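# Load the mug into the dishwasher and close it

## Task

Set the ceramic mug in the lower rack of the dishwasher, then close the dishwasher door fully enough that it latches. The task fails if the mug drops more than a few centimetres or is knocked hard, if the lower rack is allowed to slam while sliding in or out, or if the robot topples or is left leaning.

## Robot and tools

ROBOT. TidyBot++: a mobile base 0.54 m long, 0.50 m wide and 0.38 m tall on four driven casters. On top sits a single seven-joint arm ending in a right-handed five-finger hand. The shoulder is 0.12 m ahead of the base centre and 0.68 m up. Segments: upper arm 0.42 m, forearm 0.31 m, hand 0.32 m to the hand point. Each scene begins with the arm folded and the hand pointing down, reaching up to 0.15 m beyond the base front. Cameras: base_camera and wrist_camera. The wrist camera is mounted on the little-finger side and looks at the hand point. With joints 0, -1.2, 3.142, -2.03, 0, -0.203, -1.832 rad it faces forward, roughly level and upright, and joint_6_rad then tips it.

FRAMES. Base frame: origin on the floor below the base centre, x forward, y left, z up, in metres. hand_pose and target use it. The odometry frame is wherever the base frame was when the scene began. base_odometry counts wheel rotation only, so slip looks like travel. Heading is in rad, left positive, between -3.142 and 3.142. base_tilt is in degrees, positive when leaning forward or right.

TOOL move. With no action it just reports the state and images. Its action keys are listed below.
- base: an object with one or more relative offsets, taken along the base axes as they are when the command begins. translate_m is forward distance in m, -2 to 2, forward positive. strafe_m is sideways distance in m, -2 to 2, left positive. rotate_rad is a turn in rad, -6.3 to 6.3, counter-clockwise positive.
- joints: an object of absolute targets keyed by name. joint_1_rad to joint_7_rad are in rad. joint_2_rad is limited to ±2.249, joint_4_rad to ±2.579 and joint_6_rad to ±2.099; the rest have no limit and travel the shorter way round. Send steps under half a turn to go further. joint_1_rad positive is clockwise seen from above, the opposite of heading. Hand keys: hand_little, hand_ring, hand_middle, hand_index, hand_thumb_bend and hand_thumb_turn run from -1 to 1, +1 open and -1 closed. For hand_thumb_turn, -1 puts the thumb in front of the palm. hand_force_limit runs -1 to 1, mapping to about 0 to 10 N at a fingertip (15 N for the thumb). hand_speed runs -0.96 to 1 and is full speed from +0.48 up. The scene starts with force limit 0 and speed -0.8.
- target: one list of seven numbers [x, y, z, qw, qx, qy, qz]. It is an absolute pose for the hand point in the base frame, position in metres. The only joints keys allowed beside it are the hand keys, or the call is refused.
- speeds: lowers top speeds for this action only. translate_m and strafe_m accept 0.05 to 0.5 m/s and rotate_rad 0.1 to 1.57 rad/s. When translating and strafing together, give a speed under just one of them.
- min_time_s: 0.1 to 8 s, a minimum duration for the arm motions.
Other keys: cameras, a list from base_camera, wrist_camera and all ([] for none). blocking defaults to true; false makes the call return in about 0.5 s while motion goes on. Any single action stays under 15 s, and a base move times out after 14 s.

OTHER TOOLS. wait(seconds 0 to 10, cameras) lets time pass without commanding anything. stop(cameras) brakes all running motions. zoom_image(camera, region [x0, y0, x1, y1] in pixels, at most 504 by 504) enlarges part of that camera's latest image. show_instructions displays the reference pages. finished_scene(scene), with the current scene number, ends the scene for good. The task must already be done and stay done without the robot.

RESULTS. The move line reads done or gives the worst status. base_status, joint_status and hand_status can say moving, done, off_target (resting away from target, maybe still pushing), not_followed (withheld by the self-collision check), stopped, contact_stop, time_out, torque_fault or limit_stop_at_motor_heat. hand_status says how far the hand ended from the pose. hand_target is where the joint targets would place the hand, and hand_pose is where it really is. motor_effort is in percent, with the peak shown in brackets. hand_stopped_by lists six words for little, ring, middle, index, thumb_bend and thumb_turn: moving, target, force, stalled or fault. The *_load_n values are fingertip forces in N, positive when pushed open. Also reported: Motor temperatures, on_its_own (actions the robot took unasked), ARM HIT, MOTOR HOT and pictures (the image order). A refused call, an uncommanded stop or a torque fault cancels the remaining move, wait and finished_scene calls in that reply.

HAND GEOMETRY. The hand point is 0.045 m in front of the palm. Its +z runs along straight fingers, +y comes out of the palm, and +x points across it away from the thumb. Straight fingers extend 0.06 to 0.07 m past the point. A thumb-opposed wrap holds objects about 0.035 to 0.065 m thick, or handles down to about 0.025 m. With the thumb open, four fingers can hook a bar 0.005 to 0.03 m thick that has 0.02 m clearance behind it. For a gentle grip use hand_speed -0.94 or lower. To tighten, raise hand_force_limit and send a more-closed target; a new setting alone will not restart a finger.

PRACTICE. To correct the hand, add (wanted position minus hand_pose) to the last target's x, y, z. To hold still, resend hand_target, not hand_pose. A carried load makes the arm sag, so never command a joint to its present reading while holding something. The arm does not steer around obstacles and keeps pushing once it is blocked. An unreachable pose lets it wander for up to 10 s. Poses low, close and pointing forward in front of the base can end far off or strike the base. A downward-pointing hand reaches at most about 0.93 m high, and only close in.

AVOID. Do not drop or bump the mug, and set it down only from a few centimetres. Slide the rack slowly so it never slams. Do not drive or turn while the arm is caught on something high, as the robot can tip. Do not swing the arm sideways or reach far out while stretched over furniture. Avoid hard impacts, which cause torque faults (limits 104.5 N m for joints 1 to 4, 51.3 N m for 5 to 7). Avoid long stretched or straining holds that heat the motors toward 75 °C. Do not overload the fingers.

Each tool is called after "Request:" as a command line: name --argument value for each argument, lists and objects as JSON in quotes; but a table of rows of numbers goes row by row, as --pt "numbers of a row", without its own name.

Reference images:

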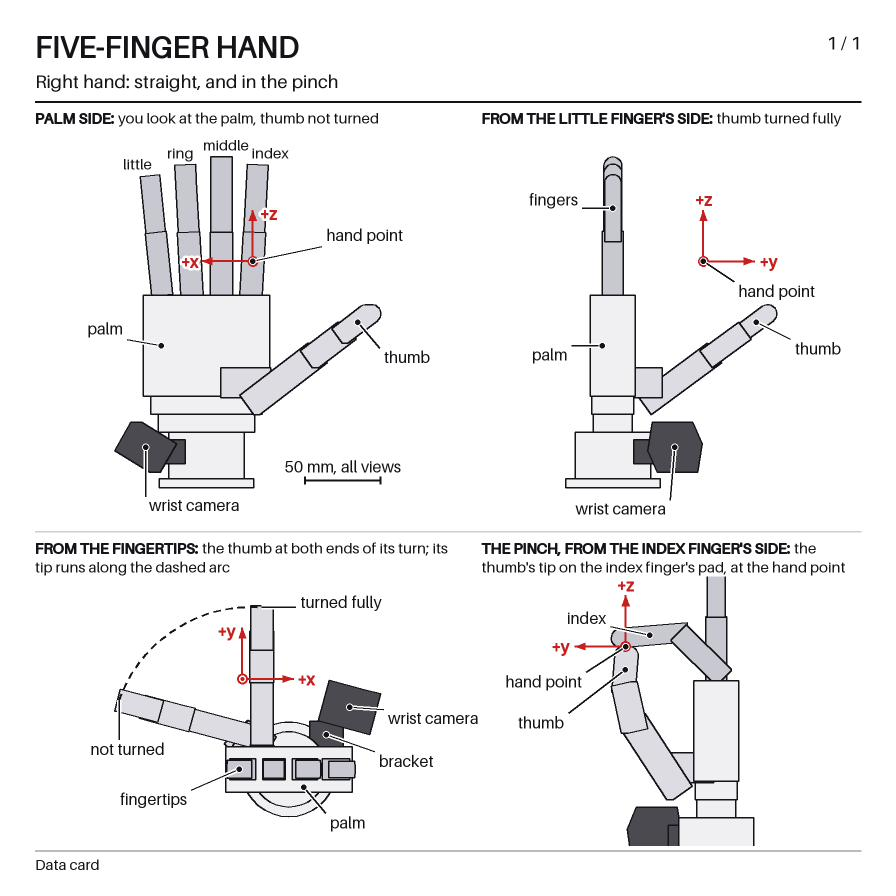

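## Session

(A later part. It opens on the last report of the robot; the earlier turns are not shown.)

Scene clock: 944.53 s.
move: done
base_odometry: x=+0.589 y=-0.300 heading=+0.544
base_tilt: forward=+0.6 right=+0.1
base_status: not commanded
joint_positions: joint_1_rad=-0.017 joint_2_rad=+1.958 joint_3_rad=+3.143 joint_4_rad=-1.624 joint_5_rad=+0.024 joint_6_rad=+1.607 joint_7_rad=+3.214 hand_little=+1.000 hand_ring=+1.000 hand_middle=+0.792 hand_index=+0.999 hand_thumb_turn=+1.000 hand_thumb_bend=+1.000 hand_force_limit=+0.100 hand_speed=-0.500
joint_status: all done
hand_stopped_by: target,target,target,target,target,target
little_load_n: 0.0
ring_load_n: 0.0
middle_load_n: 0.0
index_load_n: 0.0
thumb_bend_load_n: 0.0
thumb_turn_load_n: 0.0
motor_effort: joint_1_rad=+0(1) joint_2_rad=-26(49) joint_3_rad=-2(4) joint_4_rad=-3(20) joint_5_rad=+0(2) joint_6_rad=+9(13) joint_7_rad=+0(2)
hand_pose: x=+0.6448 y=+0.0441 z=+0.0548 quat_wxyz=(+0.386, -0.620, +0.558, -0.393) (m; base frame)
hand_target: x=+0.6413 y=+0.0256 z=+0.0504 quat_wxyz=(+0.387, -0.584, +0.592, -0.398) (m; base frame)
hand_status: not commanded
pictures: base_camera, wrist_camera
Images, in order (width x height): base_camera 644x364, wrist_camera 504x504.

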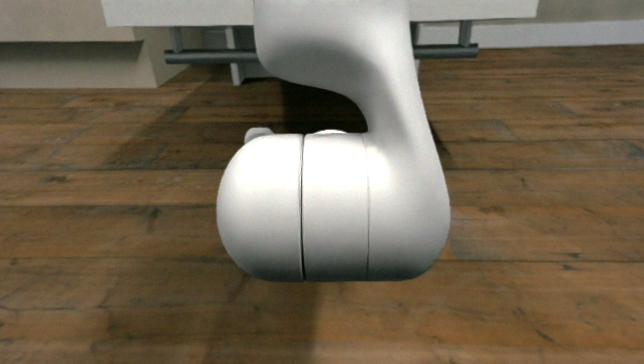

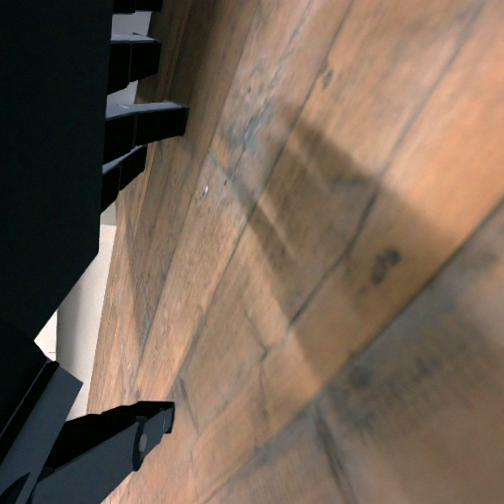

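Request:
move --joints '{"joint_2_rad": 1.863, "joint_4_rad": -1.765, "joint_6_rad": 1.58, "joint_7_rad": 3.08, "joint_5_rad": -0.03, "hand_middle": 1.0, "hand_index": 0.99}' --min_time_s 2

Request:
move --base '{"translate_m": 0.13}' --speeds '{"translate_m": 0.08}' --cameras '["all"]'

Scene clock: 962.40 s.
move: off_target
base_odometry: x=+0.589 y=-0.300 heading=+0.544
base_tilt: forward=+0.6 right=+0.1
base_status: not commanded
joint_positions: joint_1_rad=-0.017 joint_2_rad=+1.869 joint_3_rad=+3.143 joint_4_rad=-1.746 joint_5_rad=+0.024 joint_6_rad=+1.607 joint_7_rad=+3.154 hand_little=+1.000 hand_ring=+1.000 hand_middle=+0.792 hand_index=+0.990 hand_thumb_turn=+1.000 hand_thumb_bend=+1.000 hand_force_limit=+0.100 hand_speed=-0.500
joint_status: hand_middle off_target (ended at +0.792, target +1.000); the others done
hand_stopped_by: target,target,target,target,target,target
little_load_n: -0.5
ring_load_n: 0.0
middle_load_n: 0.0
index_load_n: 0.0
thumb_bend_load_n: 0.0
thumb_turn_load_n: 0.0
motor_effort: joint_1_rad=+1(1) joint_2_rad=-26(27) joint_3_rad=-2(2) joint_4_rad=-3(5) joint_5_rad=+0(2) joint_6_rad=+8(10) joint_7_rad=+0(1)
hand_pose: x=+0.6426 y=+0.0476 z=+0.0876 quat_wxyz=(+0.387, -0.610, +0.583, -0.372) (m; base frame)
hand_target: x=+0.6352 y=+0.0259 z=+0.0827 quat_wxyz=(+0.370, -0.580, +0.627, -0.366) (m; base frame)
hand_status: not commanded
pictures: none

Scene clock: 964.53 s.
move: done
base_odometry: x=+0.700 y=-0.232 heading=+0.544
base_tilt: forward=+0.6 right=+0.1
base_status: done
joint_positions: joint_1_rad=-0.017 joint_2_rad=+1.862 joint_3_rad=+3.143 joint_4_rad=-1.750 joint_5_rad=+0.023 joint_6_rad=+1.607 joint_7_rad=+3.154 hand_little=+1.000 hand_ring=+1.000 hand_middle=+0.792 hand_index=+0.990 hand_thumb_turn=+1.000 hand_thumb_bend=+1.000 hand_force_limit=+0.100 hand_speed=-0.500
joint_status: not commanded
hand_stopped_by: target,target,target,target,target,target
little_load_n: 0.0
ring_load_n: 0.0
middle_load_n: 0.0
index_load_n: 0.0
thumb_bend_load_n: 0.0
thumb_turn_load_n: 0.0
motor_effort: joint_1_rad=+0(1) joint_2_rad=-26(28) joint_3_rad=-2(2) joint_4_rad=-4(5) joint_5_rad=+0(1) joint_6_rad=+9(10) joint_7_rad=+0(0)
hand_pose: x=+0.6444 y=+0.0472 z=+0.0904 quat_wxyz=(+0.388, -0.609, +0.583, -0.373) (m; base frame)
hand_target: x=+0.6352 y=+0.0259 z=+0.0827 quat_wxyz=(+0.370, -0.580, +0.627, -0.366) (m; base frame)
hand_status: not commanded
pictures: base_camera, wrist_camera
Images, in order (width x height): base_camera 644x364, wrist_camera 504x504.

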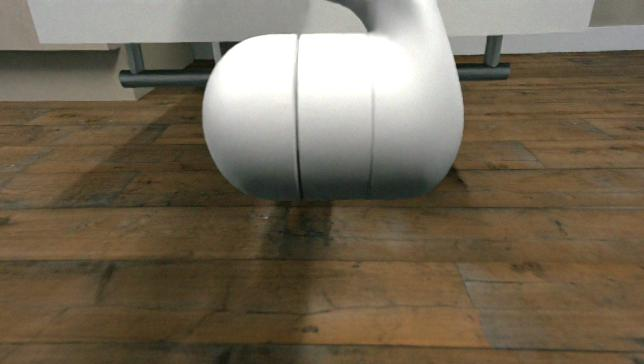

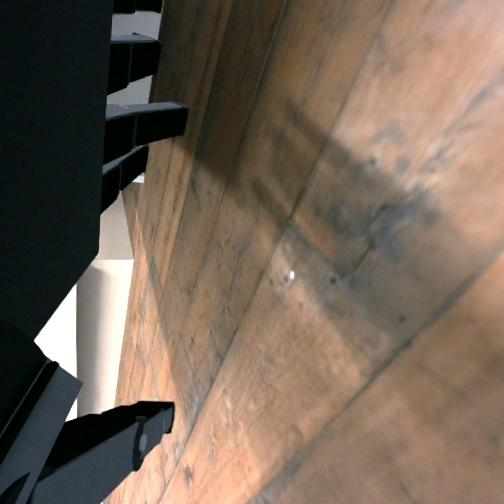

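Request:
move --base '{"translate_m": 0.03}' --joints '{"hand_middle": 0.99}' --speeds '{"translate_m": 0.08}'

Request:
move --joints '{"joint_2_rad": 1.728, "joint_4_rad": -1.933, "joint_6_rad": 1.53}' --min_time_s 3 --cameras '["all"]'

Scene clock: 971.60 s.
move: done
base_odometry: x=+0.726 y=-0.217 heading=+0.544
base_tilt: forward=+0.6 right=+0.1
base_status: done
joint_positions: joint_1_rad=-0.017 joint_2_rad=+1.860 joint_3_rad=+3.143 joint_4_rad=-1.753 joint_5_rad=+0.023 joint_6_rad=+1.607 joint_7_rad=+3.154 hand_little=+1.000 hand_ring=+1.000 hand_middle=+0.990 hand_index=+0.990 hand_thumb_turn=+1.000 hand_thumb_bend=+1.000 hand_force_limit=+0.100 hand_speed=-0.500
joint_status: all done
hand_stopped_by: target,target,target,target,target,target
little_load_n: 0.0
ring_load_n: 0.0
middle_load_n: 0.0
index_load_n: 0.0
thumb_bend_load_n: 0.0
thumb_turn_load_n: -0.5
motor_effort: joint_1_rad=+1(1) joint_2_rad=-27(28) joint_3_rad=-2(2) joint_4_rad=-3(4) joint_5_rad=+0(1) joint_6_rad=+9(10) joint_7_rad=+0(0)
hand_pose: x=+0.6446 y=+0.0472 z=+0.0913 quat_wxyz=(+0.388, -0.609, +0.583, -0.373) (m; base frame)
hand_target: x=+0.6352 y=+0.0259 z=+0.0827 quat_wxyz=(+0.370, -0.580, +0.627, -0.366) (m; base frame)
hand_status: not commanded
pictures: none

Scene clock: 974.90 s.
move: done
base_odometry: x=+0.726 y=-0.217 heading=+0.544
base_tilt: forward=+0.5 right=+0.1
base_status: not commanded
joint_positions: joint_1_rad=-0.017 joint_2_rad=+1.735 joint_3_rad=+3.143 joint_4_rad=-1.914 joint_5_rad=+0.023 joint_6_rad=+1.589 joint_7_rad=+3.154 hand_little=+1.000 hand_ring=+1.000 hand_middle=+0.990 hand_index=+0.990 hand_thumb_turn=+1.000 hand_thumb_bend=+1.000 hand_force_limit=+0.100 hand_speed=-0.500
joint_status: all done
hand_stopped_by: target,target,target,target,target,target
little_load_n: -0.5
ring_load_n: 0.0
middle_load_n: 0.0
index_load_n: 0.0
thumb_bend_load_n: 0.0
thumb_turn_load_n: 0.0
motor_effort: joint_1_rad=+0(1) joint_2_rad=-26(28) joint_3_rad=-2(2) joint_4_rad=-4(5) joint_5_rad=+0(1) joint_6_rad=+8(10) joint_7_rad=+0(0)
hand_pose: x=+0.6361 y=+0.0470 z=+0.1340 quat_wxyz=(+0.372, -0.619, +0.593, -0.357) (m; base frame)
hand_target: x=+0.6213 y=+0.0260 z=+0.1222 quat_wxyz=(+0.344, -0.594, +0.643, -0.341) (m; base frame)
hand_status: not commanded
pictures: base_camera, wrist_camera
Images, in order (width x height): base_camera 644x364, wrist_camera 504x504.

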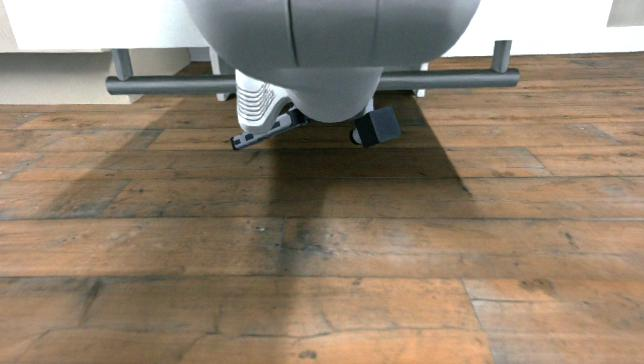

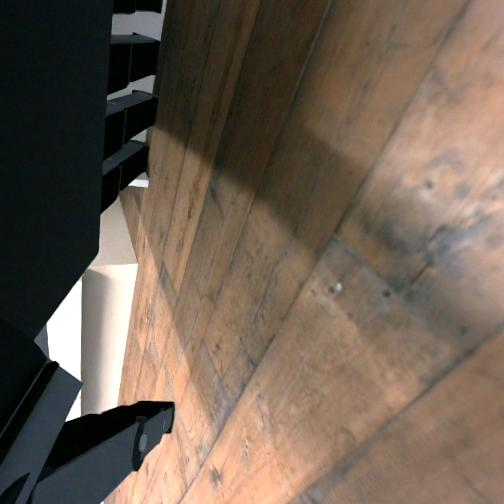

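Request:
move --joints '{"joint_2_rad": 1.57, "joint_4_rad": -2.04, "joint_6_rad": 1.4}' --min_time_s 3 --cameras '["all"]'

Scene clock: 981.97 s.
move: done
base_odometry: x=+0.726 y=-0.217 heading=+0.544
base_tilt: forward=+0.6 right=+0.2
base_status: not commanded
joint_positions: joint_1_rad=-0.017 joint_2_rad=+1.598 joint_3_rad=+3.143 joint_4_rad=-2.030 joint_5_rad=+0.023 joint_6_rad=+1.442 joint_7_rad=+3.151 hand_little=+1.000 hand_ring=+1.000 hand_middle=+0.990 hand_index=+0.990 hand_thumb_turn=+1.000 hand_thumb_bend=+1.000 hand_force_limit=+0.100 hand_speed=-0.500
joint_status: all done
hand_stopped_by: target,target,target,target,target,target
little_load_n: -1.5
ring_load_n: 0.0
middle_load_n: 0.0
index_load_n: 0.0
thumb_bend_load_n: 0.0
thumb_turn_load_n: 0.0
motor_effort: joint_1_rad=+0(1) joint_2_rad=-31(31) joint_3_rad=-2(2) joint_4_rad=-3(5) joint_5_rad=+0(1) joint_6_rad=+11(12) joint_7_rad=+0(1)
hand_pose: x=+0.6189 y=+0.0465 z=+0.1572 quat_wxyz=(+0.332, -0.641, +0.615, -0.317) (m; base frame)
hand_target: x=+0.6224 y=+0.0264 z=+0.1624 quat_wxyz=(+0.319, -0.606, +0.657, -0.317) (m; base frame)
hand_status: not commanded
pictures: base_camera, wrist_camera
Images, in order (width x height): base_camera 644x364, wrist_camera 504x504.

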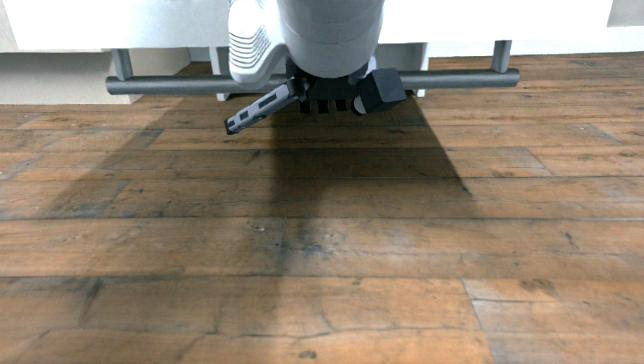

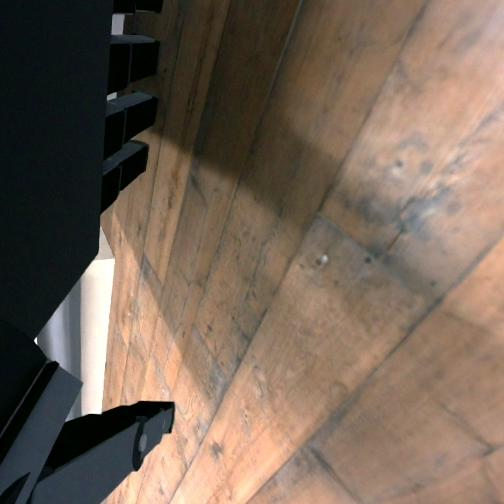

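Request:
move --joints '{"joint_2_rad": 1.42, "joint_4_rad": -2.13, "joint_6_rad": 1.3}' --min_time_s 3 --cameras '["base_camera"]'

Scene clock: 987.67 s.
move: done
base_odometry: x=+0.726 y=-0.217 heading=+0.544
base_tilt: forward=+0.5 right=+0.2
base_status: not commanded
joint_positions: joint_1_rad=-0.017 joint_2_rad=+1.477 joint_3_rad=+3.143 joint_4_rad=-2.137 joint_5_rad=+0.023 joint_6_rad=+1.318 joint_7_rad=+3.150 hand_little=+1.000 hand_ring=+1.000 hand_middle=+0.990 hand_index=+0.990 hand_thumb_turn=+1.000 hand_thumb_bend=+1.000 hand_force_limit=+0.100 hand_speed=-0.500
joint_status: all done
hand_stopped_by: target,target,target,target,target,target
little_load_n: -2.0
ring_load_n: -6.5
middle_load_n: 0.0
index_load_n: 0.0
thumb_bend_load_n: 0.0
thumb_turn_load_n: 0.0
motor_effort: joint_1_rad=+1(1) joint_2_rad=-34(35) joint_3_rad=-2(2) joint_4_rad=+0(3) joint_5_rad=+0(1) joint_6_rad=+15(16) joint_7_rad=+0(1)
hand_pose: x=+0.5946 y=+0.0458 z=+0.1828 quat_wxyz=(+0.297, -0.658, +0.631, -0.283) (m; base frame)
hand_target: x=+0.6250 y=+0.0267 z=+0.2086 quat_wxyz=(+0.306, -0.611, +0.664, -0.304) (m; base frame)
hand_status: not commanded
pictures: base_camera
Images, in order (width x height): base_camera 644x364.

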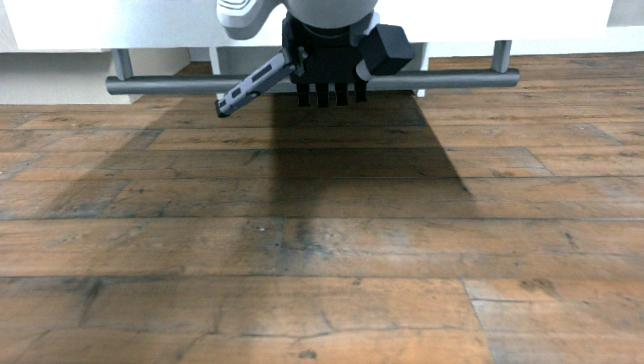

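Request:
move --joints '{"joint_2_rad": 1.64, "joint_4_rad": -1.99, "joint_6_rad": 1.44}' --min_time_s 2

Request:
move --base '{"translate_m": 0.04}' --speeds '{"translate_m": 0.06}' --cameras '["base_camera"]'

Scene clock: 994.57 s.
move: done
base_odometry: x=+0.726 y=-0.217 heading=+0.544
base_tilt: forward=+0.6 right=+0.1
base_status: not commanded
joint_positions: joint_1_rad=-0.017 joint_2_rad=+1.609 joint_3_rad=+3.143 joint_4_rad=-2.010 joint_5_rad=+0.023 joint_6_rad=+1.388 joint_7_rad=+3.150 hand_little=+1.000 hand_ring=+1.000 hand_middle=+0.990 hand_index=+0.990 hand_thumb_turn=+1.000 hand_thumb_bend=+1.000 hand_force_limit=+0.100 hand_speed=-0.500
joint_status: all done
hand_stopped_by: target,target,target,target,target,target
little_load_n: -0.5
ring_load_n: 0.0
middle_load_n: 0.0
index_load_n: 0.0
thumb_bend_load_n: 0.0
thumb_turn_load_n: 0.0
motor_effort: joint_1_rad=+0(1) joint_2_rad=-27(35) joint_3_rad=-2(2) joint_4_rad=-5(5) joint_5_rad=+0(1) joint_6_rad=+8(16) joint_7_rad=+0(1)
hand_pose: x=+0.6107 y=+0.0463 z=+0.1413 quat_wxyz=(+0.318, -0.648, +0.622, -0.303) (m; base frame)
hand_target: x=+0.6206 y=+0.0262 z=+0.1404 quat_wxyz=(+0.325, -0.603, +0.653, -0.323) (m; base frame)
hand_status: not commanded
pictures: none

Scene clock: 995.70 s.
move: done
base_odometry: x=+0.760 y=-0.197 heading=+0.544
base_tilt: forward=+0.6 right=+0.1
base_status: done
joint_positions: joint_1_rad=-0.016 joint_2_rad=+1.630 joint_3_rad=+3.143 joint_4_rad=-2.011 joint_5_rad=+0.023 joint_6_rad=+1.388 joint_7_rad=+3.148 hand_little=+1.000 hand_ring=+1.000 hand_middle=+0.990 hand_index=+0.990 hand_thumb_turn=+1.000 hand_thumb_bend=+1.000 hand_force_limit=+0.100 hand_speed=-0.500
joint_status: not commanded
hand_stopped_by: target,target,target,target,target,target
little_load_n: 0.0
ring_load_n: -0.5
middle_load_n: 0.0
index_load_n: -0.5
thumb_bend_load_n: 0.0
thumb_turn_load_n: 0.0
motor_effort: joint_1_rad=+0(2) joint_2_rad=-30(31) joint_3_rad=-2(2) joint_4_rad=-3(5) joint_5_rad=+0(1) joint_6_rad=+10(12) joint_7_rad=+0(0)
hand_pose: x=+0.5993 y=+0.0459 z=+0.1316 quat_wxyz=(+0.312, -0.651, +0.626, -0.297) (m; base frame)
hand_target: x=+0.6206 y=+0.0262 z=+0.1404 quat_wxyz=(+0.325, -0.603, +0.653, -0.323) (m; base frame)
hand_status: not commanded
pictures: base_camera
Images, in order (width x height): base_camera 644x364.

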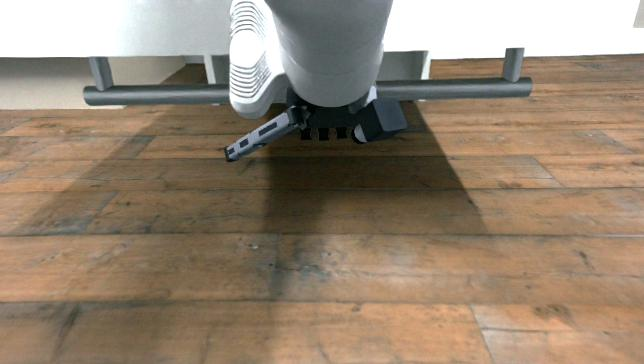

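Request:
move --joints '{"joint_2_rad": 1.46, "joint_4_rad": -2.19, "joint_6_rad": 1.43}' --min_time_s 4 --cameras '["base_camera"]'

Scene clock: 1005.70 s.
move: done
base_odometry: x=+0.760 y=-0.197 heading=+0.544
base_tilt: forward=+0.6 right=+0.2
base_status: not commanded
joint_positions: joint_1_rad=-0.016 joint_2_rad=+1.516 joint_3_rad=+3.143 joint_4_rad=-2.194 joint_5_rad=+0.023 joint_6_rad=+1.388 joint_7_rad=+3.148 hand_little=+1.000 hand_ring=+1.000 hand_middle=+0.990 hand_index=+0.990 hand_thumb_turn=+1.000 hand_thumb_bend=+1.000 hand_force_limit=+0.100 hand_speed=-0.500
joint_status: all done
hand_stopped_by: target,target,target,target,target,target
little_load_n: 0.0
ring_load_n: -5.5
middle_load_n: 0.0
index_load_n: 0.0
thumb_bend_load_n: 0.0
thumb_turn_load_n: 0.0
motor_effort: joint_1_rad=+0(1) joint_2_rad=-33(34) joint_3_rad=-2(2) joint_4_rad=-2(4) joint_5_rad=+1(1) joint_6_rad=+15(16) joint_7_rad=+0(1)
hand_pose: x=+0.5628 y=+0.0453 z=+0.1763 quat_wxyz=(+0.289, -0.660, +0.636, -0.274) (m; base frame)
hand_target: x=+0.6064 y=+0.0263 z=+0.2122 quat_wxyz=(+0.315, -0.607, +0.658, -0.314) (m; base frame)
hand_status: not commanded
pictures: base_camera
Images, in order (width x height): base_camera 644x364.

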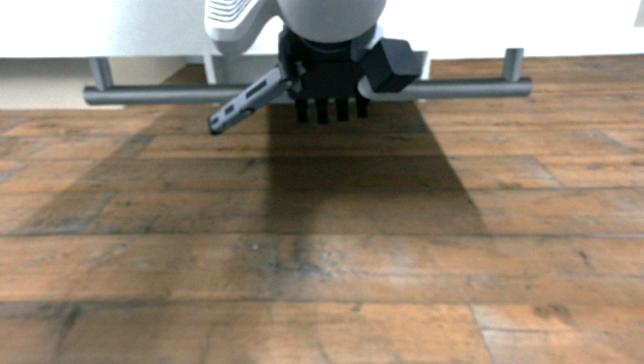

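Request:
move --joints '{"joint_2_rad": 1.68, "joint_4_rad": -2.0, "joint_6_rad": 1.5}' --min_time_s 2

Request:
move --base '{"translate_m": -0.025}' --speeds '{"translate_m": 0.06}'

Request:
move --joints '{"joint_2_rad": 1.93, "joint_4_rad": -1.82, "joint_6_rad": 1.87}' --min_time_s 3 --cameras '["base_camera"]'

Scene clock: 1025.87 s.
move: done
base_odometry: x=+0.760 y=-0.197 heading=+0.544
base_tilt: forward=+0.6 right=+0.1
base_status: not commanded
joint_positions: joint_1_rad=-0.016 joint_2_rad=+1.649 joint_3_rad=+3.143 joint_4_rad=-2.020 joint_5_rad=+0.023 joint_6_rad=+1.447 joint_7_rad=+3.148 hand_little=+1.000 hand_ring=+1.000 hand_middle=+0.990 hand_index=+0.990 hand_thumb_turn=+1.000 hand_thumb_bend=+1.000 hand_force_limit=+0.100 hand_speed=-0.500
joint_status: all done
hand_stopped_by: target,target,target,target,target,target
little_load_n: 0.0
ring_load_n: 0.0
middle_load_n: 0.0
index_load_n: 0.0
thumb_bend_load_n: 0.0
thumb_turn_load_n: 0.0
motor_effort: joint_1_rad=+0(1) joint_2_rad=-27(34) joint_3_rad=-2(2) joint_4_rad=-5(5) joint_5_rad=+0(1) joint_6_rad=+8(15) joint_7_rad=+0(1)
hand_pose: x=+0.5982 y=+0.0461 z=+0.1343 quat_wxyz=(+0.322, -0.645, +0.622, -0.306) (m; base frame)
hand_target: x=+0.6077 y=+0.0261 z=+0.1336 quat_wxyz=(+0.328, -0.602, +0.651, -0.326) (m; base frame)
hand_status: not commanded
pictures: none

Scene clock: 1026.73 s.
move: done
base_odometry: x=+0.739 y=-0.209 heading=+0.544
base_tilt: forward=+0.6 right=+0.2
base_status: done
joint_positions: joint_1_rad=-0.015 joint_2_rad=+1.651 joint_3_rad=+3.143 joint_4_rad=-2.017 joint_5_rad=+0.022 joint_6_rad=+1.449 joint_7_rad=+3.148 hand_little=+1.000 hand_ring=+1.000 hand_middle=+0.990 hand_index=+0.990 hand_thumb_turn=+1.000 hand_thumb_bend=+1.000 hand_force_limit=+0.100 hand_speed=-0.500
joint_status: not commanded
hand_stopped_by: target,target,target,target,target,target
little_load_n: 0.0
ring_load_n: 0.0
middle_load_n: 0.0
index_load_n: 0.0
thumb_bend_load_n: 0.0
thumb_turn_load_n: 0.0
motor_effort: joint_1_rad=+0(3) joint_2_rad=-26(27) joint_3_rad=-2(3) joint_4_rad=-5(5) joint_5_rad=+0(1) joint_6_rad=+8(9) joint_7_rad=+0(0)
hand_pose: x=+0.5995 y=+0.0455 z=+0.1342 quat_wxyz=(+0.322, -0.644, +0.622, -0.307) (m; base frame)
hand_target: x=+0.6077 y=+0.0261 z=+0.1336 quat_wxyz=(+0.328, -0.602, +0.651, -0.326) (m; base frame)
hand_status: not commanded
pictures: none

Scene clock: 1030.03 s.
move: done
base_odometry: x=+0.739 y=-0.209 heading=+0.544
base_tilt: forward=+0.6 right=+0.1
base_status: not commanded
joint_positions: joint_1_rad=-0.015 joint_2_rad=+1.899 joint_3_rad=+3.143 joint_4_rad=-1.841 joint_5_rad=+0.022 joint_6_rad=+1.815 joint_7_rad=+3.148 hand_little=+1.000 hand_ring=+1.000 hand_middle=+0.990 hand_index=+0.990 hand_thumb_turn=+1.000 hand_thumb_bend=+1.000 hand_force_limit=+0.100 hand_speed=-0.500
joint_status: all done
hand_stopped_by: target,target,target,target,target,target
little_load_n: 0.0
ring_load_n: 0.0
middle_load_n: 0.0
index_load_n: 0.0
thumb_bend_load_n: 0.0
thumb_turn_load_n: 0.0
motor_effort: joint_1_rad=-1(1) joint_2_rad=-24(27) joint_3_rad=-2(2) joint_4_rad=-4(6) joint_5_rad=+0(1) joint_6_rad=+8(10) joint_7_rad=+0(0)
hand_pose: x=+0.6198 y=+0.0463 z=+0.1184 quat_wxyz=(+0.413, -0.590, +0.571, -0.395) (m; base frame)
hand_target: x=+0.6231 y=+0.0259 z=+0.1220 quat_wxyz=(+0.420, -0.550, +0.591, -0.414) (m; base frame)
hand_status: not commanded
pictures: base_camera
Images, in order (width x height): base_camera 644x364.

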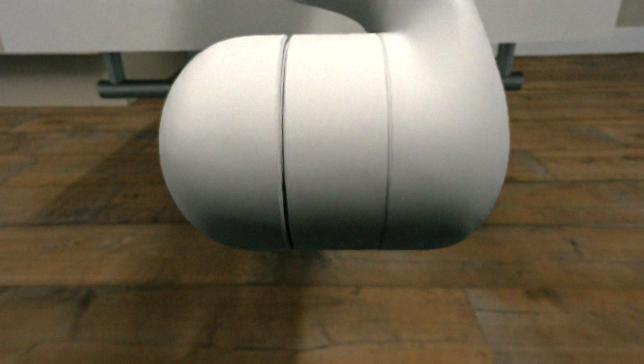

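Request:
move --joints '{"joint_2_rad": 1.63, "joint_4_rad": -2.1, "joint_6_rad": 1.76}' --min_time_s 4 --cameras '["base_camera"]'

Scene clock: 1037.43 s.
move: done
base_odometry: x=+0.739 y=-0.209 heading=+0.544
base_tilt: forward=+0.5 right=+0.1
base_status: not commanded
joint_positions: joint_1_rad=-0.015 joint_2_rad=+1.692 joint_3_rad=+3.143 joint_4_rad=-2.107 joint_5_rad=+0.022 joint_6_rad=+1.776 joint_7_rad=+3.147 hand_little=+1.000 hand_ring=+1.000 hand_middle=+0.990 hand_index=+0.990 hand_thumb_turn=+1.000 hand_thumb_bend=+1.000 hand_force_limit=+0.100 hand_speed=-0.500
joint_status: all done
hand_stopped_by: target,target,target,target,target,target
little_load_n: 0.0
ring_load_n: -5.5
middle_load_n: -0.5
index_load_n: 0.0
thumb_bend_load_n: 0.0
thumb_turn_load_n: 0.0
motor_effort: joint_1_rad=+2(3) joint_2_rad=-34(35) joint_3_rad=-1(2) joint_4_rad=-1(6) joint_5_rad=-1(3) joint_6_rad=+17(18) joint_7_rad=+0(1)
hand_pose: x=+0.6068 y=+0.0460 z=+0.1876 quat_wxyz=(+0.384, -0.609, +0.590, -0.366) (m; base frame)
hand_target: x=+0.6394 y=+0.0258 z=+0.2161 quat_wxyz=(+0.393, -0.567, +0.611, -0.389) (m; base frame)
hand_status: not commanded
pictures: base_camera
Images, in order (width x height): base_camera 644x364.

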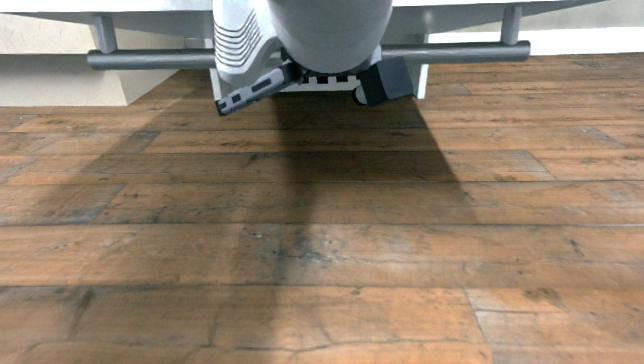

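Request:
move --base '{"translate_m": 0.02}' --joints '{"hand_index": -1, "hand_middle": -1, "hand_ring": -1, "hand_little": -1}' --speeds '{"translate_m": 0.06}'

Request:
move --joints '{"joint_2_rad": 1.35, "joint_4_rad": -2.26, "joint_6_rad": 1.5}' --min_time_s 4 --cameras '["base_camera"]'

Scene clock: 1043.77 s.
move: done
base_odometry: x=+0.756 y=-0.199 heading=+0.544
base_tilt: forward=+0.5 right=+0.1
base_status: done
joint_positions: joint_1_rad=-0.015 joint_2_rad=+1.665 joint_3_rad=+3.143 joint_4_rad=-2.116 joint_5_rad=+0.019 joint_6_rad=+1.771 joint_7_rad=+3.147 hand_little=-1.000 hand_ring=-1.000 hand_middle=-1.000 hand_index=-1.000 hand_thumb_turn=+1.000 hand_thumb_bend=+1.000 hand_force_limit=+0.100 hand_speed=-0.500
joint_status: all done
hand_stopped_by: target,target,target,target,target,target
little_load_n: 0.0
ring_load_n: 0.0
middle_load_n: 0.0
index_load_n: -1.0
thumb_bend_load_n: 0.0
thumb_turn_load_n: -0.5
motor_effort: joint_1_rad=+0(3) joint_2_rad=-30(35) joint_3_rad=-2(2) joint_4_rad=-2(2) joint_5_rad=+0(2) joint_6_rad=+12(18) joint_7_rad=+0(1)
hand_pose: x=+0.6155 y=+0.0447 z=+0.1990 quat_wxyz=(+0.387, -0.605, +0.588, -0.372) (m; base frame)
hand_target: x=+0.6394 y=+0.0258 z=+0.2161 quat_wxyz=(+0.393, -0.567, +0.611, -0.389) (m; base frame)
hand_status: not commanded
pictures: none

Scene clock: 1048.07 s.
move: done
base_odometry: x=+0.756 y=-0.199 heading=+0.544
base_tilt: forward=+0.6 right=+0.2
base_status: not commanded
joint_positions: joint_1_rad=-0.015 joint_2_rad=+1.397 joint_3_rad=+3.143 joint_4_rad=-2.262 joint_5_rad=+0.019 joint_6_rad=+1.530 joint_7_rad=+3.145 hand_little=-1.000 hand_ring=-1.000 hand_middle=-1.000 hand_index=-1.000 hand_thumb_turn=+1.000 hand_thumb_bend=+1.000 hand_force_limit=+0.100 hand_speed=-0.500
joint_status: all done
hand_stopped_by: target,target,target,target,target,target
little_load_n: 0.0
ring_load_n: 0.0
middle_load_n: 0.0
index_load_n: 0.0
thumb_bend_load_n: 0.0
thumb_turn_load_n: 0.0
motor_effort: joint_1_rad=+3(4) joint_2_rad=-33(35) joint_3_rad=+0(2) joint_4_rad=-1(2) joint_5_rad=-2(3) joint_6_rad=+14(16) joint_7_rad=+0(1)
hand_pose: x=+0.6178 y=+0.0446 z=+0.2598 quat_wxyz=(+0.350, -0.627, +0.609, -0.336) (m; base frame)
hand_target: x=+0.6350 y=+0.0261 z=+0.2778 quat_wxyz=(+0.351, -0.590, +0.639, -0.347) (m; base frame)
hand_status: not commanded
pictures: base_camera
Images, in order (width x height): base_camera 644x364.

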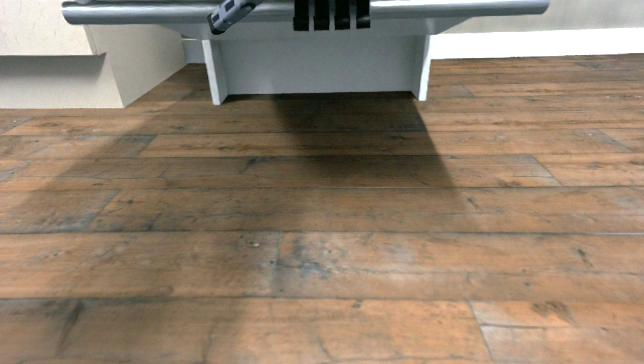

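Request:
move --joints '{"joint_2_rad": 0.95, "joint_4_rad": -2.28, "joint_6_rad": 1.0}' --min_time_s 5 --cameras '["all"]'

Scene clock: 1059.27 s.
move: done
base_odometry: x=+0.756 y=-0.199 heading=+0.544
base_tilt: forward=+0.6 right=+0.2
base_status: not commanded
joint_positions: joint_1_rad=-0.015 joint_2_rad=+0.994 joint_3_rad=+3.143 joint_4_rad=-2.295 joint_5_rad=+0.019 joint_6_rad=+1.029 joint_7_rad=+3.145 hand_little=-1.000 hand_ring=-1.000 hand_middle=-1.000 hand_index=-1.000 hand_thumb_turn=+1.000 hand_thumb_bend=+1.000 hand_force_limit=+0.100 hand_speed=-0.500
joint_status: all done
hand_stopped_by: target,target,target,target,target,target
little_load_n: 0.0
ring_load_n: 0.0
middle_load_n: 0.0
index_load_n: -1.0
thumb_bend_load_n: 0.0
thumb_turn_load_n: 0.0
motor_effort: joint_1_rad=+1(4) joint_2_rad=-32(35) joint_3_rad=-1(2) joint_4_rad=+5(7) joint_5_rad=+0(3) joint_6_rad=+13(17) joint_7_rad=+0(0)
hand_pose: x=+0.6345 y=+0.0436 z=+0.3489 quat_wxyz=(+0.307, -0.651, +0.628, -0.296) (m; base frame)
hand_target: x=+0.6534 y=+0.0284 z=+0.3701 quat_wxyz=(+0.315, -0.606, +0.663, -0.307) (m; base frame)
hand_status: not commanded
pictures: base_camera, wrist_camera
Images, in order (width x height): base_camera 644x364, wrist_camera 504x504.

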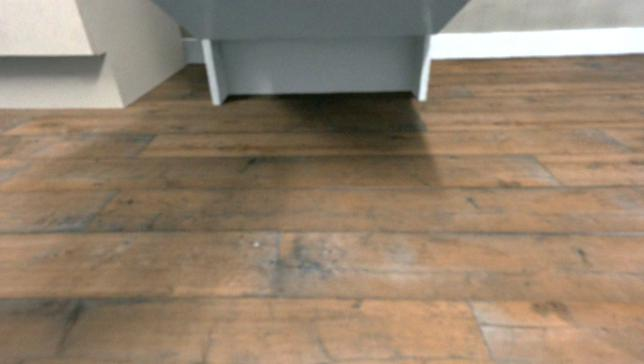

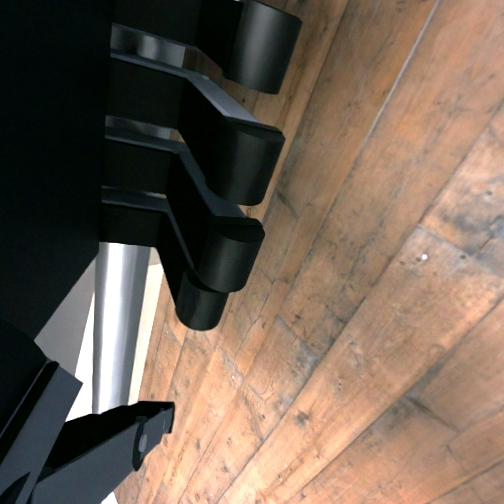

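Request:
move --joints '{"joint_2_rad": 0.66, "joint_4_rad": -2.08, "joint_6_rad": 0.42}' --min_time_s 5 --cameras '["wrist_camera"]'

Request:
move --joints '{"joint_2_rad": 0.56, "joint_4_rad": -1.73, "joint_6_rad": -0.17}' --min_time_s 5 --cameras '["all"]'

Scene clock: 1070.60 s.
move: done
base_odometry: x=+0.756 y=-0.199 heading=+0.544
base_tilt: forward=+0.6 right=+0.1
base_status: not commanded
joint_positions: joint_1_rad=-0.015 joint_2_rad=+0.698 joint_3_rad=+3.143 joint_4_rad=-2.138 joint_5_rad=+0.019 joint_6_rad=+0.451 joint_7_rad=+3.145 hand_little=-1.000 hand_ring=-1.000 hand_middle=-1.000 hand_index=-1.000 hand_thumb_turn=+1.000 hand_thumb_bend=+1.000 hand_force_limit=+0.100 hand_speed=-0.500
joint_status: all done
hand_stopped_by: target,target,target,target,target,target
little_load_n: 0.0
ring_load_n: 0.0
middle_load_n: 0.0
index_load_n: 0.0
thumb_bend_load_n: 0.0
thumb_turn_load_n: 0.0
motor_effort: joint_1_rad=+3(4) joint_2_rad=-30(33) joint_3_rad=+1(2) joint_4_rad=+11(13) joint_5_rad=-1(2) joint_6_rad=+12(15) joint_7_rad=+0(1)
hand_pose: x=+0.6598 y=+0.0409 z=+0.4284 quat_wxyz=(+0.263, -0.669, +0.645, -0.259) (m; base frame)
hand_target: x=+0.6970 y=+0.0332 z=+0.4633 quat_wxyz=(+0.291, -0.617, +0.678, -0.274) (m; base frame)
hand_status: not commanded
pictures: wrist_camera
Images, in order (width x height): wrist_camera 504x504.

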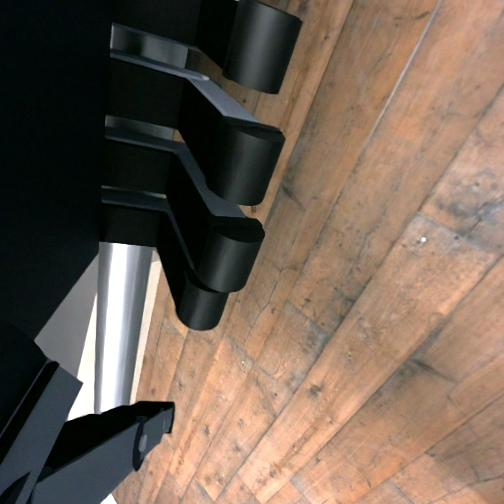

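Scene clock: 1075.90 s.
move: off_target
base_odometry: x=+0.756 y=-0.199 heading=+0.544
base_tilt: forward=+0.6 right=+0.1
base_status: not commanded
joint_positions: joint_1_rad=-0.015 joint_2_rad=+0.583 joint_3_rad=+3.140 joint_4_rad=-1.804 joint_5_rad=+0.019 joint_6_rad=-0.155 joint_7_rad=+3.145 hand_little=-1.000 hand_ring=-1.000 hand_middle=-1.000 hand_index=-1.000 hand_thumb_turn=+1.000 hand_thumb_bend=+1.000 hand_force_limit=+0.100 hand_speed=-0.500
joint_status: joint_4_rad off_target (ended at -1.804, target -1.730); the others done
hand_stopped_by: target,target,target,target,target,target
little_load_n: 0.0
ring_load_n: 0.0
middle_load_n: 0.0
index_load_n: -2.5
thumb_bend_load_n: 0.0
thumb_turn_load_n: 0.0
motor_effort: joint_1_rad=+1(5) joint_2_rad=-30(31) joint_3_rad=-1(2) joint_4_rad=+17(20) joint_5_rad=+0(2) joint_6_rad=+14(17) joint_7_rad=-1(1)
hand_pose: x=+0.6969 y=+0.0390 z=+0.5038 quat_wxyz=(+0.207, -0.688, +0.663, -0.210) (m; base frame)
hand_target: x=+0.7375 y=+0.0389 z=+0.5453 quat_wxyz=(+0.248, -0.636, +0.696, -0.224) (m; base frame)
hand_status: not commanded
pictures: base_camera, wrist_camera
Images, in order (width x height): base_camera 644x364, wrist_camera 504x504.

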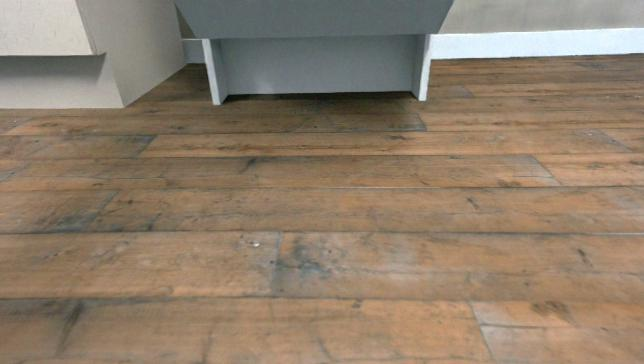

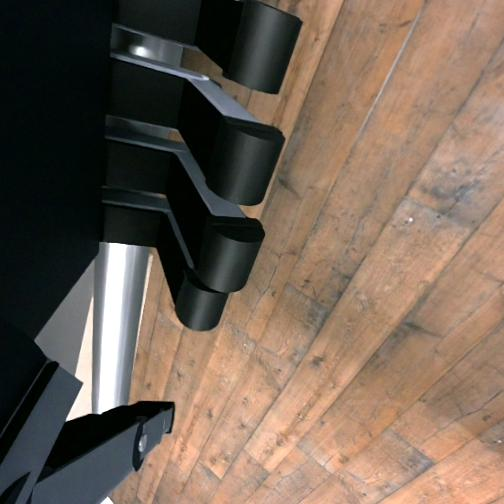

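Request:
move --joints '{"joint_2_rad": 0.62, "joint_4_rad": -1.33, "joint_6_rad": -0.64}' --min_time_s 5 --cameras '["wrist_camera"]'

Request:
move --base '{"translate_m": 0.08}' --speeds '{"translate_m": 0.05}' --joints '{"joint_2_rad": 0.62, "joint_4_rad": -1.07, "joint_6_rad": -1.04}' --min_time_s 3 --cameras '["all"]'

Scene clock: 1088.47 s.
move: done
base_odometry: x=+0.756 y=-0.199 heading=+0.544
base_tilt: forward=+0.6 right=+0.0
base_status: not commanded
joint_positions: joint_1_rad=-0.015 joint_2_rad=+0.611 joint_3_rad=+3.140 joint_4_rad=-1.387 joint_5_rad=+0.019 joint_6_rad=-0.608 joint_7_rad=+3.145 hand_little=-1.000 hand_ring=-1.000 hand_middle=-1.000 hand_index=-1.000 hand_thumb_turn=+1.000 hand_thumb_bend=+1.000 hand_force_limit=+0.100 hand_speed=-0.500
joint_status: all done
hand_stopped_by: target,target,target,target,target,target
little_load_n: 0.0
ring_load_n: 0.0
middle_load_n: 0.0
index_load_n: 0.0
thumb_bend_load_n: 0.5
thumb_turn_load_n: -0.5
motor_effort: joint_1_rad=+1(5) joint_2_rad=-36(36) joint_3_rad=-1(2) joint_4_rad=+17(21) joint_5_rad=-1(1) joint_6_rad=+10(17) joint_7_rad=-1(1)
hand_pose: x=+0.7582 y=+0.0380 z=+0.5883 quat_wxyz=(+0.184, -0.692, +0.671, -0.191) (m; base frame)
hand_target: x=+0.7752 y=+0.0427 z=+0.6042 quat_wxyz=(+0.206, -0.652, +0.707, -0.178) (m; base frame)
hand_status: not commanded
pictures: wrist_camera
Images, in order (width x height): wrist_camera 504x504.

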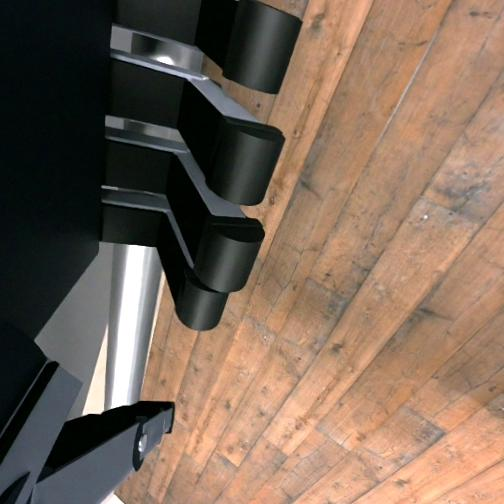

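Scene clock: 1091.77 s.
move: done
base_odometry: x=+0.825 y=-0.158 heading=+0.544
base_tilt: forward=+0.5 right=+0.2
base_status: done
joint_positions: joint_1_rad=-0.015 joint_2_rad=+0.600 joint_3_rad=+3.139 joint_4_rad=-1.110 joint_5_rad=+0.016 joint_6_rad=-0.998 joint_7_rad=+3.145 hand_little=-1.000 hand_ring=-1.000 hand_middle=-1.000 hand_index=-1.000 hand_thumb_turn=+1.000 hand_thumb_bend=+1.000 hand_force_limit=+0.100 hand_speed=-0.500
joint_status: all done
hand_stopped_by: target,target,target,target,target,target
little_load_n: 0.0
ring_load_n: 0.0
middle_load_n: 0.0
index_load_n: 0.0
thumb_bend_load_n: 0.0
thumb_turn_load_n: 0.0
motor_effort: joint_1_rad=+0(4) joint_2_rad=-33(36) joint_3_rad=-2(2) joint_4_rad=+16(19) joint_5_rad=+0(2) joint_6_rad=+7(17) joint_7_rad=+0(1)
hand_pose: x=+0.7479 y=+0.0375 z=+0.6676 quat_wxyz=(+0.148, -0.699, +0.682, -0.156) (m; base frame)
hand_target: x=+0.7513 y=+0.0448 z=+0.6696 quat_wxyz=(+0.158, -0.667, +0.716, -0.130) (m; base frame)
hand_status: not commanded
pictures: base_camera, wrist_camera
Images, in order (width x height): base_camera 644x364, wrist_camera 504x504.

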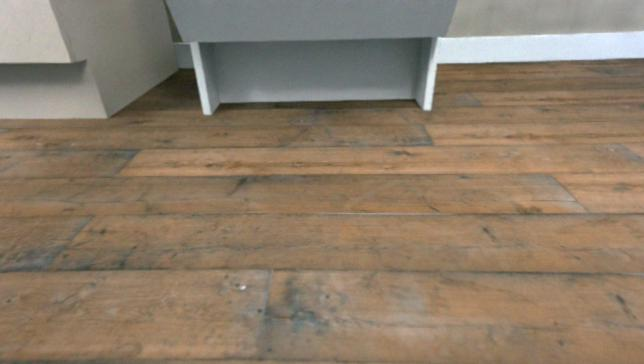

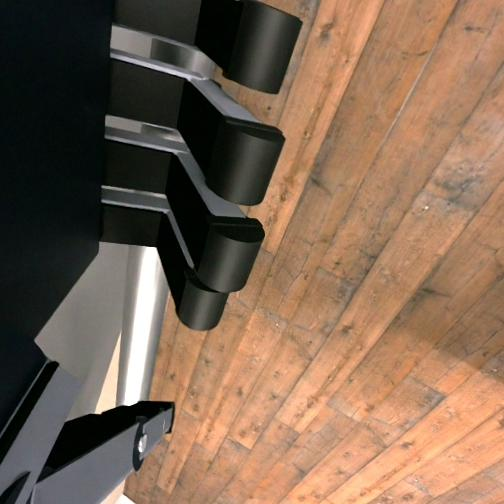

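Request:
move --base '{"translate_m": 0.13}' --speeds '{"translate_m": 0.05}' --joints '{"joint_2_rad": 0.50, "joint_4_rad": -1.08, "joint_6_rad": -1.25}' --min_time_s 3.5 --cameras '["all"]'

Scene clock: 1098.60 s.
move: done
base_odometry: x=+0.936 y=-0.091 heading=+0.543
base_tilt: forward=+0.6 right=+0.1
base_status: done
joint_positions: joint_1_rad=-0.014 joint_2_rad=+0.506 joint_3_rad=+3.139 joint_4_rad=-1.103 joint_5_rad=+0.014 joint_6_rad=-1.196 joint_7_rad=+3.145 hand_little=-1.000 hand_ring=-1.000 hand_middle=-1.000 hand_index=-1.000 hand_thumb_turn=+1.000 hand_thumb_bend=+1.000 hand_force_limit=+0.100 hand_speed=-0.500
joint_status: all done
hand_stopped_by: target,target,target,target,target,target
little_load_n: 0.0
ring_load_n: 0.0
middle_load_n: 0.0
index_load_n: 0.0
thumb_bend_load_n: 0.0
thumb_turn_load_n: 0.0
motor_effort: joint_1_rad=+0(3) joint_2_rad=-28(34) joint_3_rad=-1(2) joint_4_rad=+13(18) joint_5_rad=+0(2) joint_6_rad=+3(13) joint_7_rad=+0(1)
hand_pose: x=+0.6861 y=+0.0367 z=+0.7138 quat_wxyz=(+0.115, -0.705, +0.689, -0.123) (m; base frame)
hand_target: x=+0.6785 y=+0.0453 z=+0.7250 quat_wxyz=(+0.123, -0.675, +0.721, -0.096) (m; base frame)
hand_status: not commanded
pictures: base_camera, wrist_camera
Images, in order (width x height): base_camera 644x364, wrist_camera 504x504.

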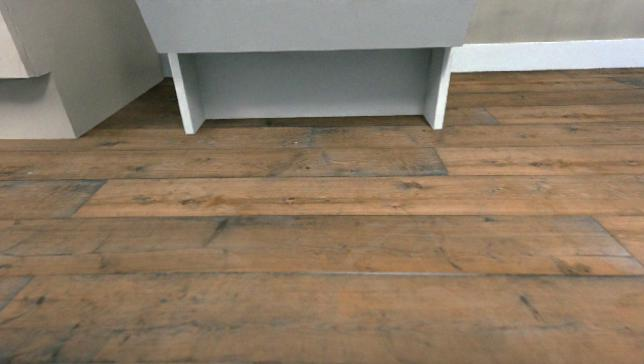

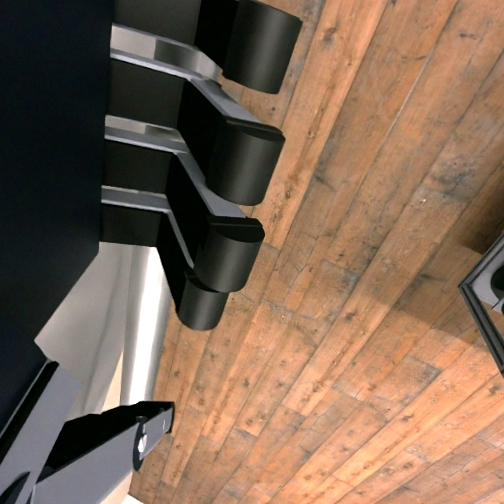

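Request:
move --base '{"translate_m": 0.12}' --speeds '{"translate_m": 0.05}' --joints '{"joint_2_rad": 0.49, "joint_4_rad": -1.0, "joint_6_rad": -1.5}' --min_time_s 3 --cameras '["all"]'

Scene clock: 1104.73 s.
move: done
base_odometry: x=+1.039 y=-0.029 heading=+0.543
base_tilt: forward=+0.6 right=+0.1
base_status: done
joint_positions: joint_1_rad=-0.014 joint_2_rad=+0.480 joint_3_rad=+3.139 joint_4_rad=-1.031 joint_5_rad=+0.010 joint_6_rad=-1.454 joint_7_rad=+3.145 hand_little=-1.000 hand_ring=-1.000 hand_middle=-1.000 hand_index=-1.000 hand_thumb_turn=+1.000 hand_thumb_bend=+1.000 hand_force_limit=+0.100 hand_speed=-0.500
joint_status: all done
hand_stopped_by: target,target,target,target,target,target
little_load_n: 0.0
ring_load_n: 0.0
middle_load_n: 0.0
index_load_n: 0.0
thumb_bend_load_n: 0.0
thumb_turn_load_n: 0.0
motor_effort: joint_1_rad=+0(4) joint_2_rad=-28(29) joint_3_rad=-2(2) joint_4_rad=+13(16) joint_5_rad=-1(3) joint_6_rad=+5(10) joint_7_rad=+0(1)
hand_pose: x=+0.6239 y=+0.0367 z=+0.7459 quat_wxyz=(+0.060, -0.711, +0.698, -0.065) (m; base frame)
hand_target: x=+0.6214 y=+0.0454 z=+0.7525 quat_wxyz=(+0.065, -0.683, +0.726, -0.041) (m; base frame)
hand_status: not commanded
pictures: base_camera, wrist_camera
Images, in order (width x height): base_camera 644x364, wrist_camera 504x504.

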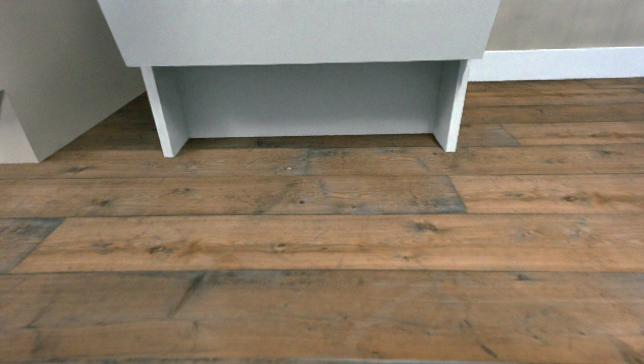

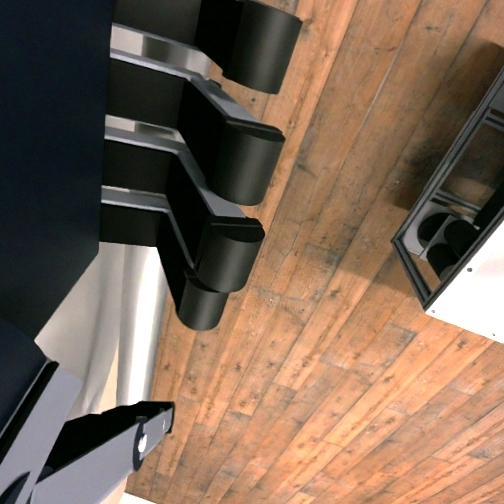

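Request:
move --base '{"translate_m": 0.1}' --speeds '{"translate_m": 0.05}' --joints '{"joint_2_rad": 0.50, "joint_4_rad": -0.86, "joint_6_rad": -1.72}' --min_time_s 2.5 --cameras '["all"]'

Scene clock: 1111.23 s.
move: done
base_odometry: x=+1.125 y=+0.023 heading=+0.543
base_tilt: forward=+0.7 right=+0.1
base_status: done
joint_positions: joint_1_rad=-0.014 joint_2_rad=+0.479 joint_3_rad=+3.139 joint_4_rad=-0.893 joint_5_rad=+0.009 joint_6_rad=-1.682 joint_7_rad=+3.145 hand_little=-1.000 hand_ring=-1.000 hand_middle=-1.000 hand_index=-1.000 hand_thumb_turn=+1.000 hand_thumb_bend=+1.000 hand_force_limit=+0.100 hand_speed=-0.500
joint_status: all done
hand_stopped_by: target,target,target,target,target,target
little_load_n: 0.0
ring_load_n: 0.0
middle_load_n: 0.0
index_load_n: 0.0
thumb_bend_load_n: 0.0
thumb_turn_load_n: 0.0
motor_effort: joint_1_rad=+0(3) joint_2_rad=-27(30) joint_3_rad=-1(2) joint_4_rad=+14(17) joint_5_rad=+0(2) joint_6_rad=+5(9) joint_7_rad=+0(1)
hand_pose: x=+0.5888 y=+0.0365 z=+0.7907 quat_wxyz=(+0.028, -0.713, +0.700, -0.033) (m; base frame)
hand_target: x=+0.5897 y=+0.0449 z=+0.7930 quat_wxyz=(+0.032, -0.686, +0.726, -0.010) (m; base frame)
hand_status: not commanded
pictures: base_camera, wrist_camera
Images, in order (width x height): base_camera 644x364, wrist_camera 504x504.

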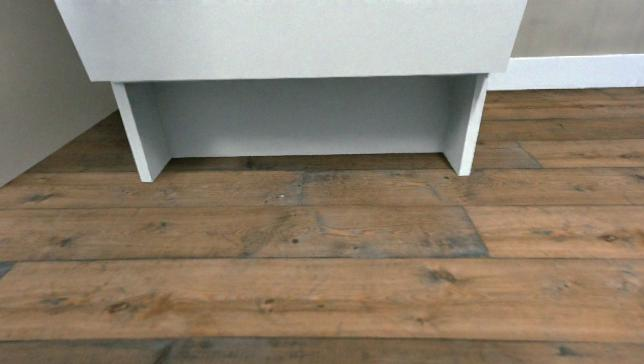

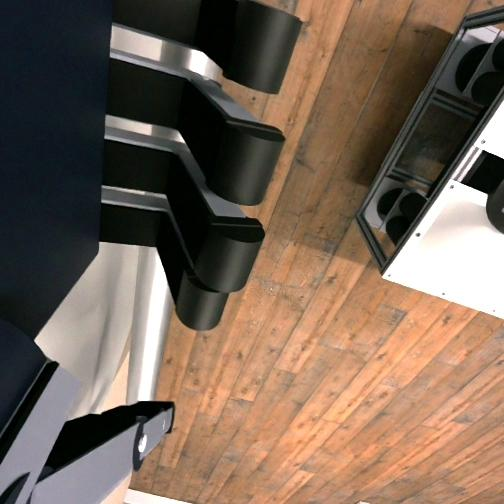

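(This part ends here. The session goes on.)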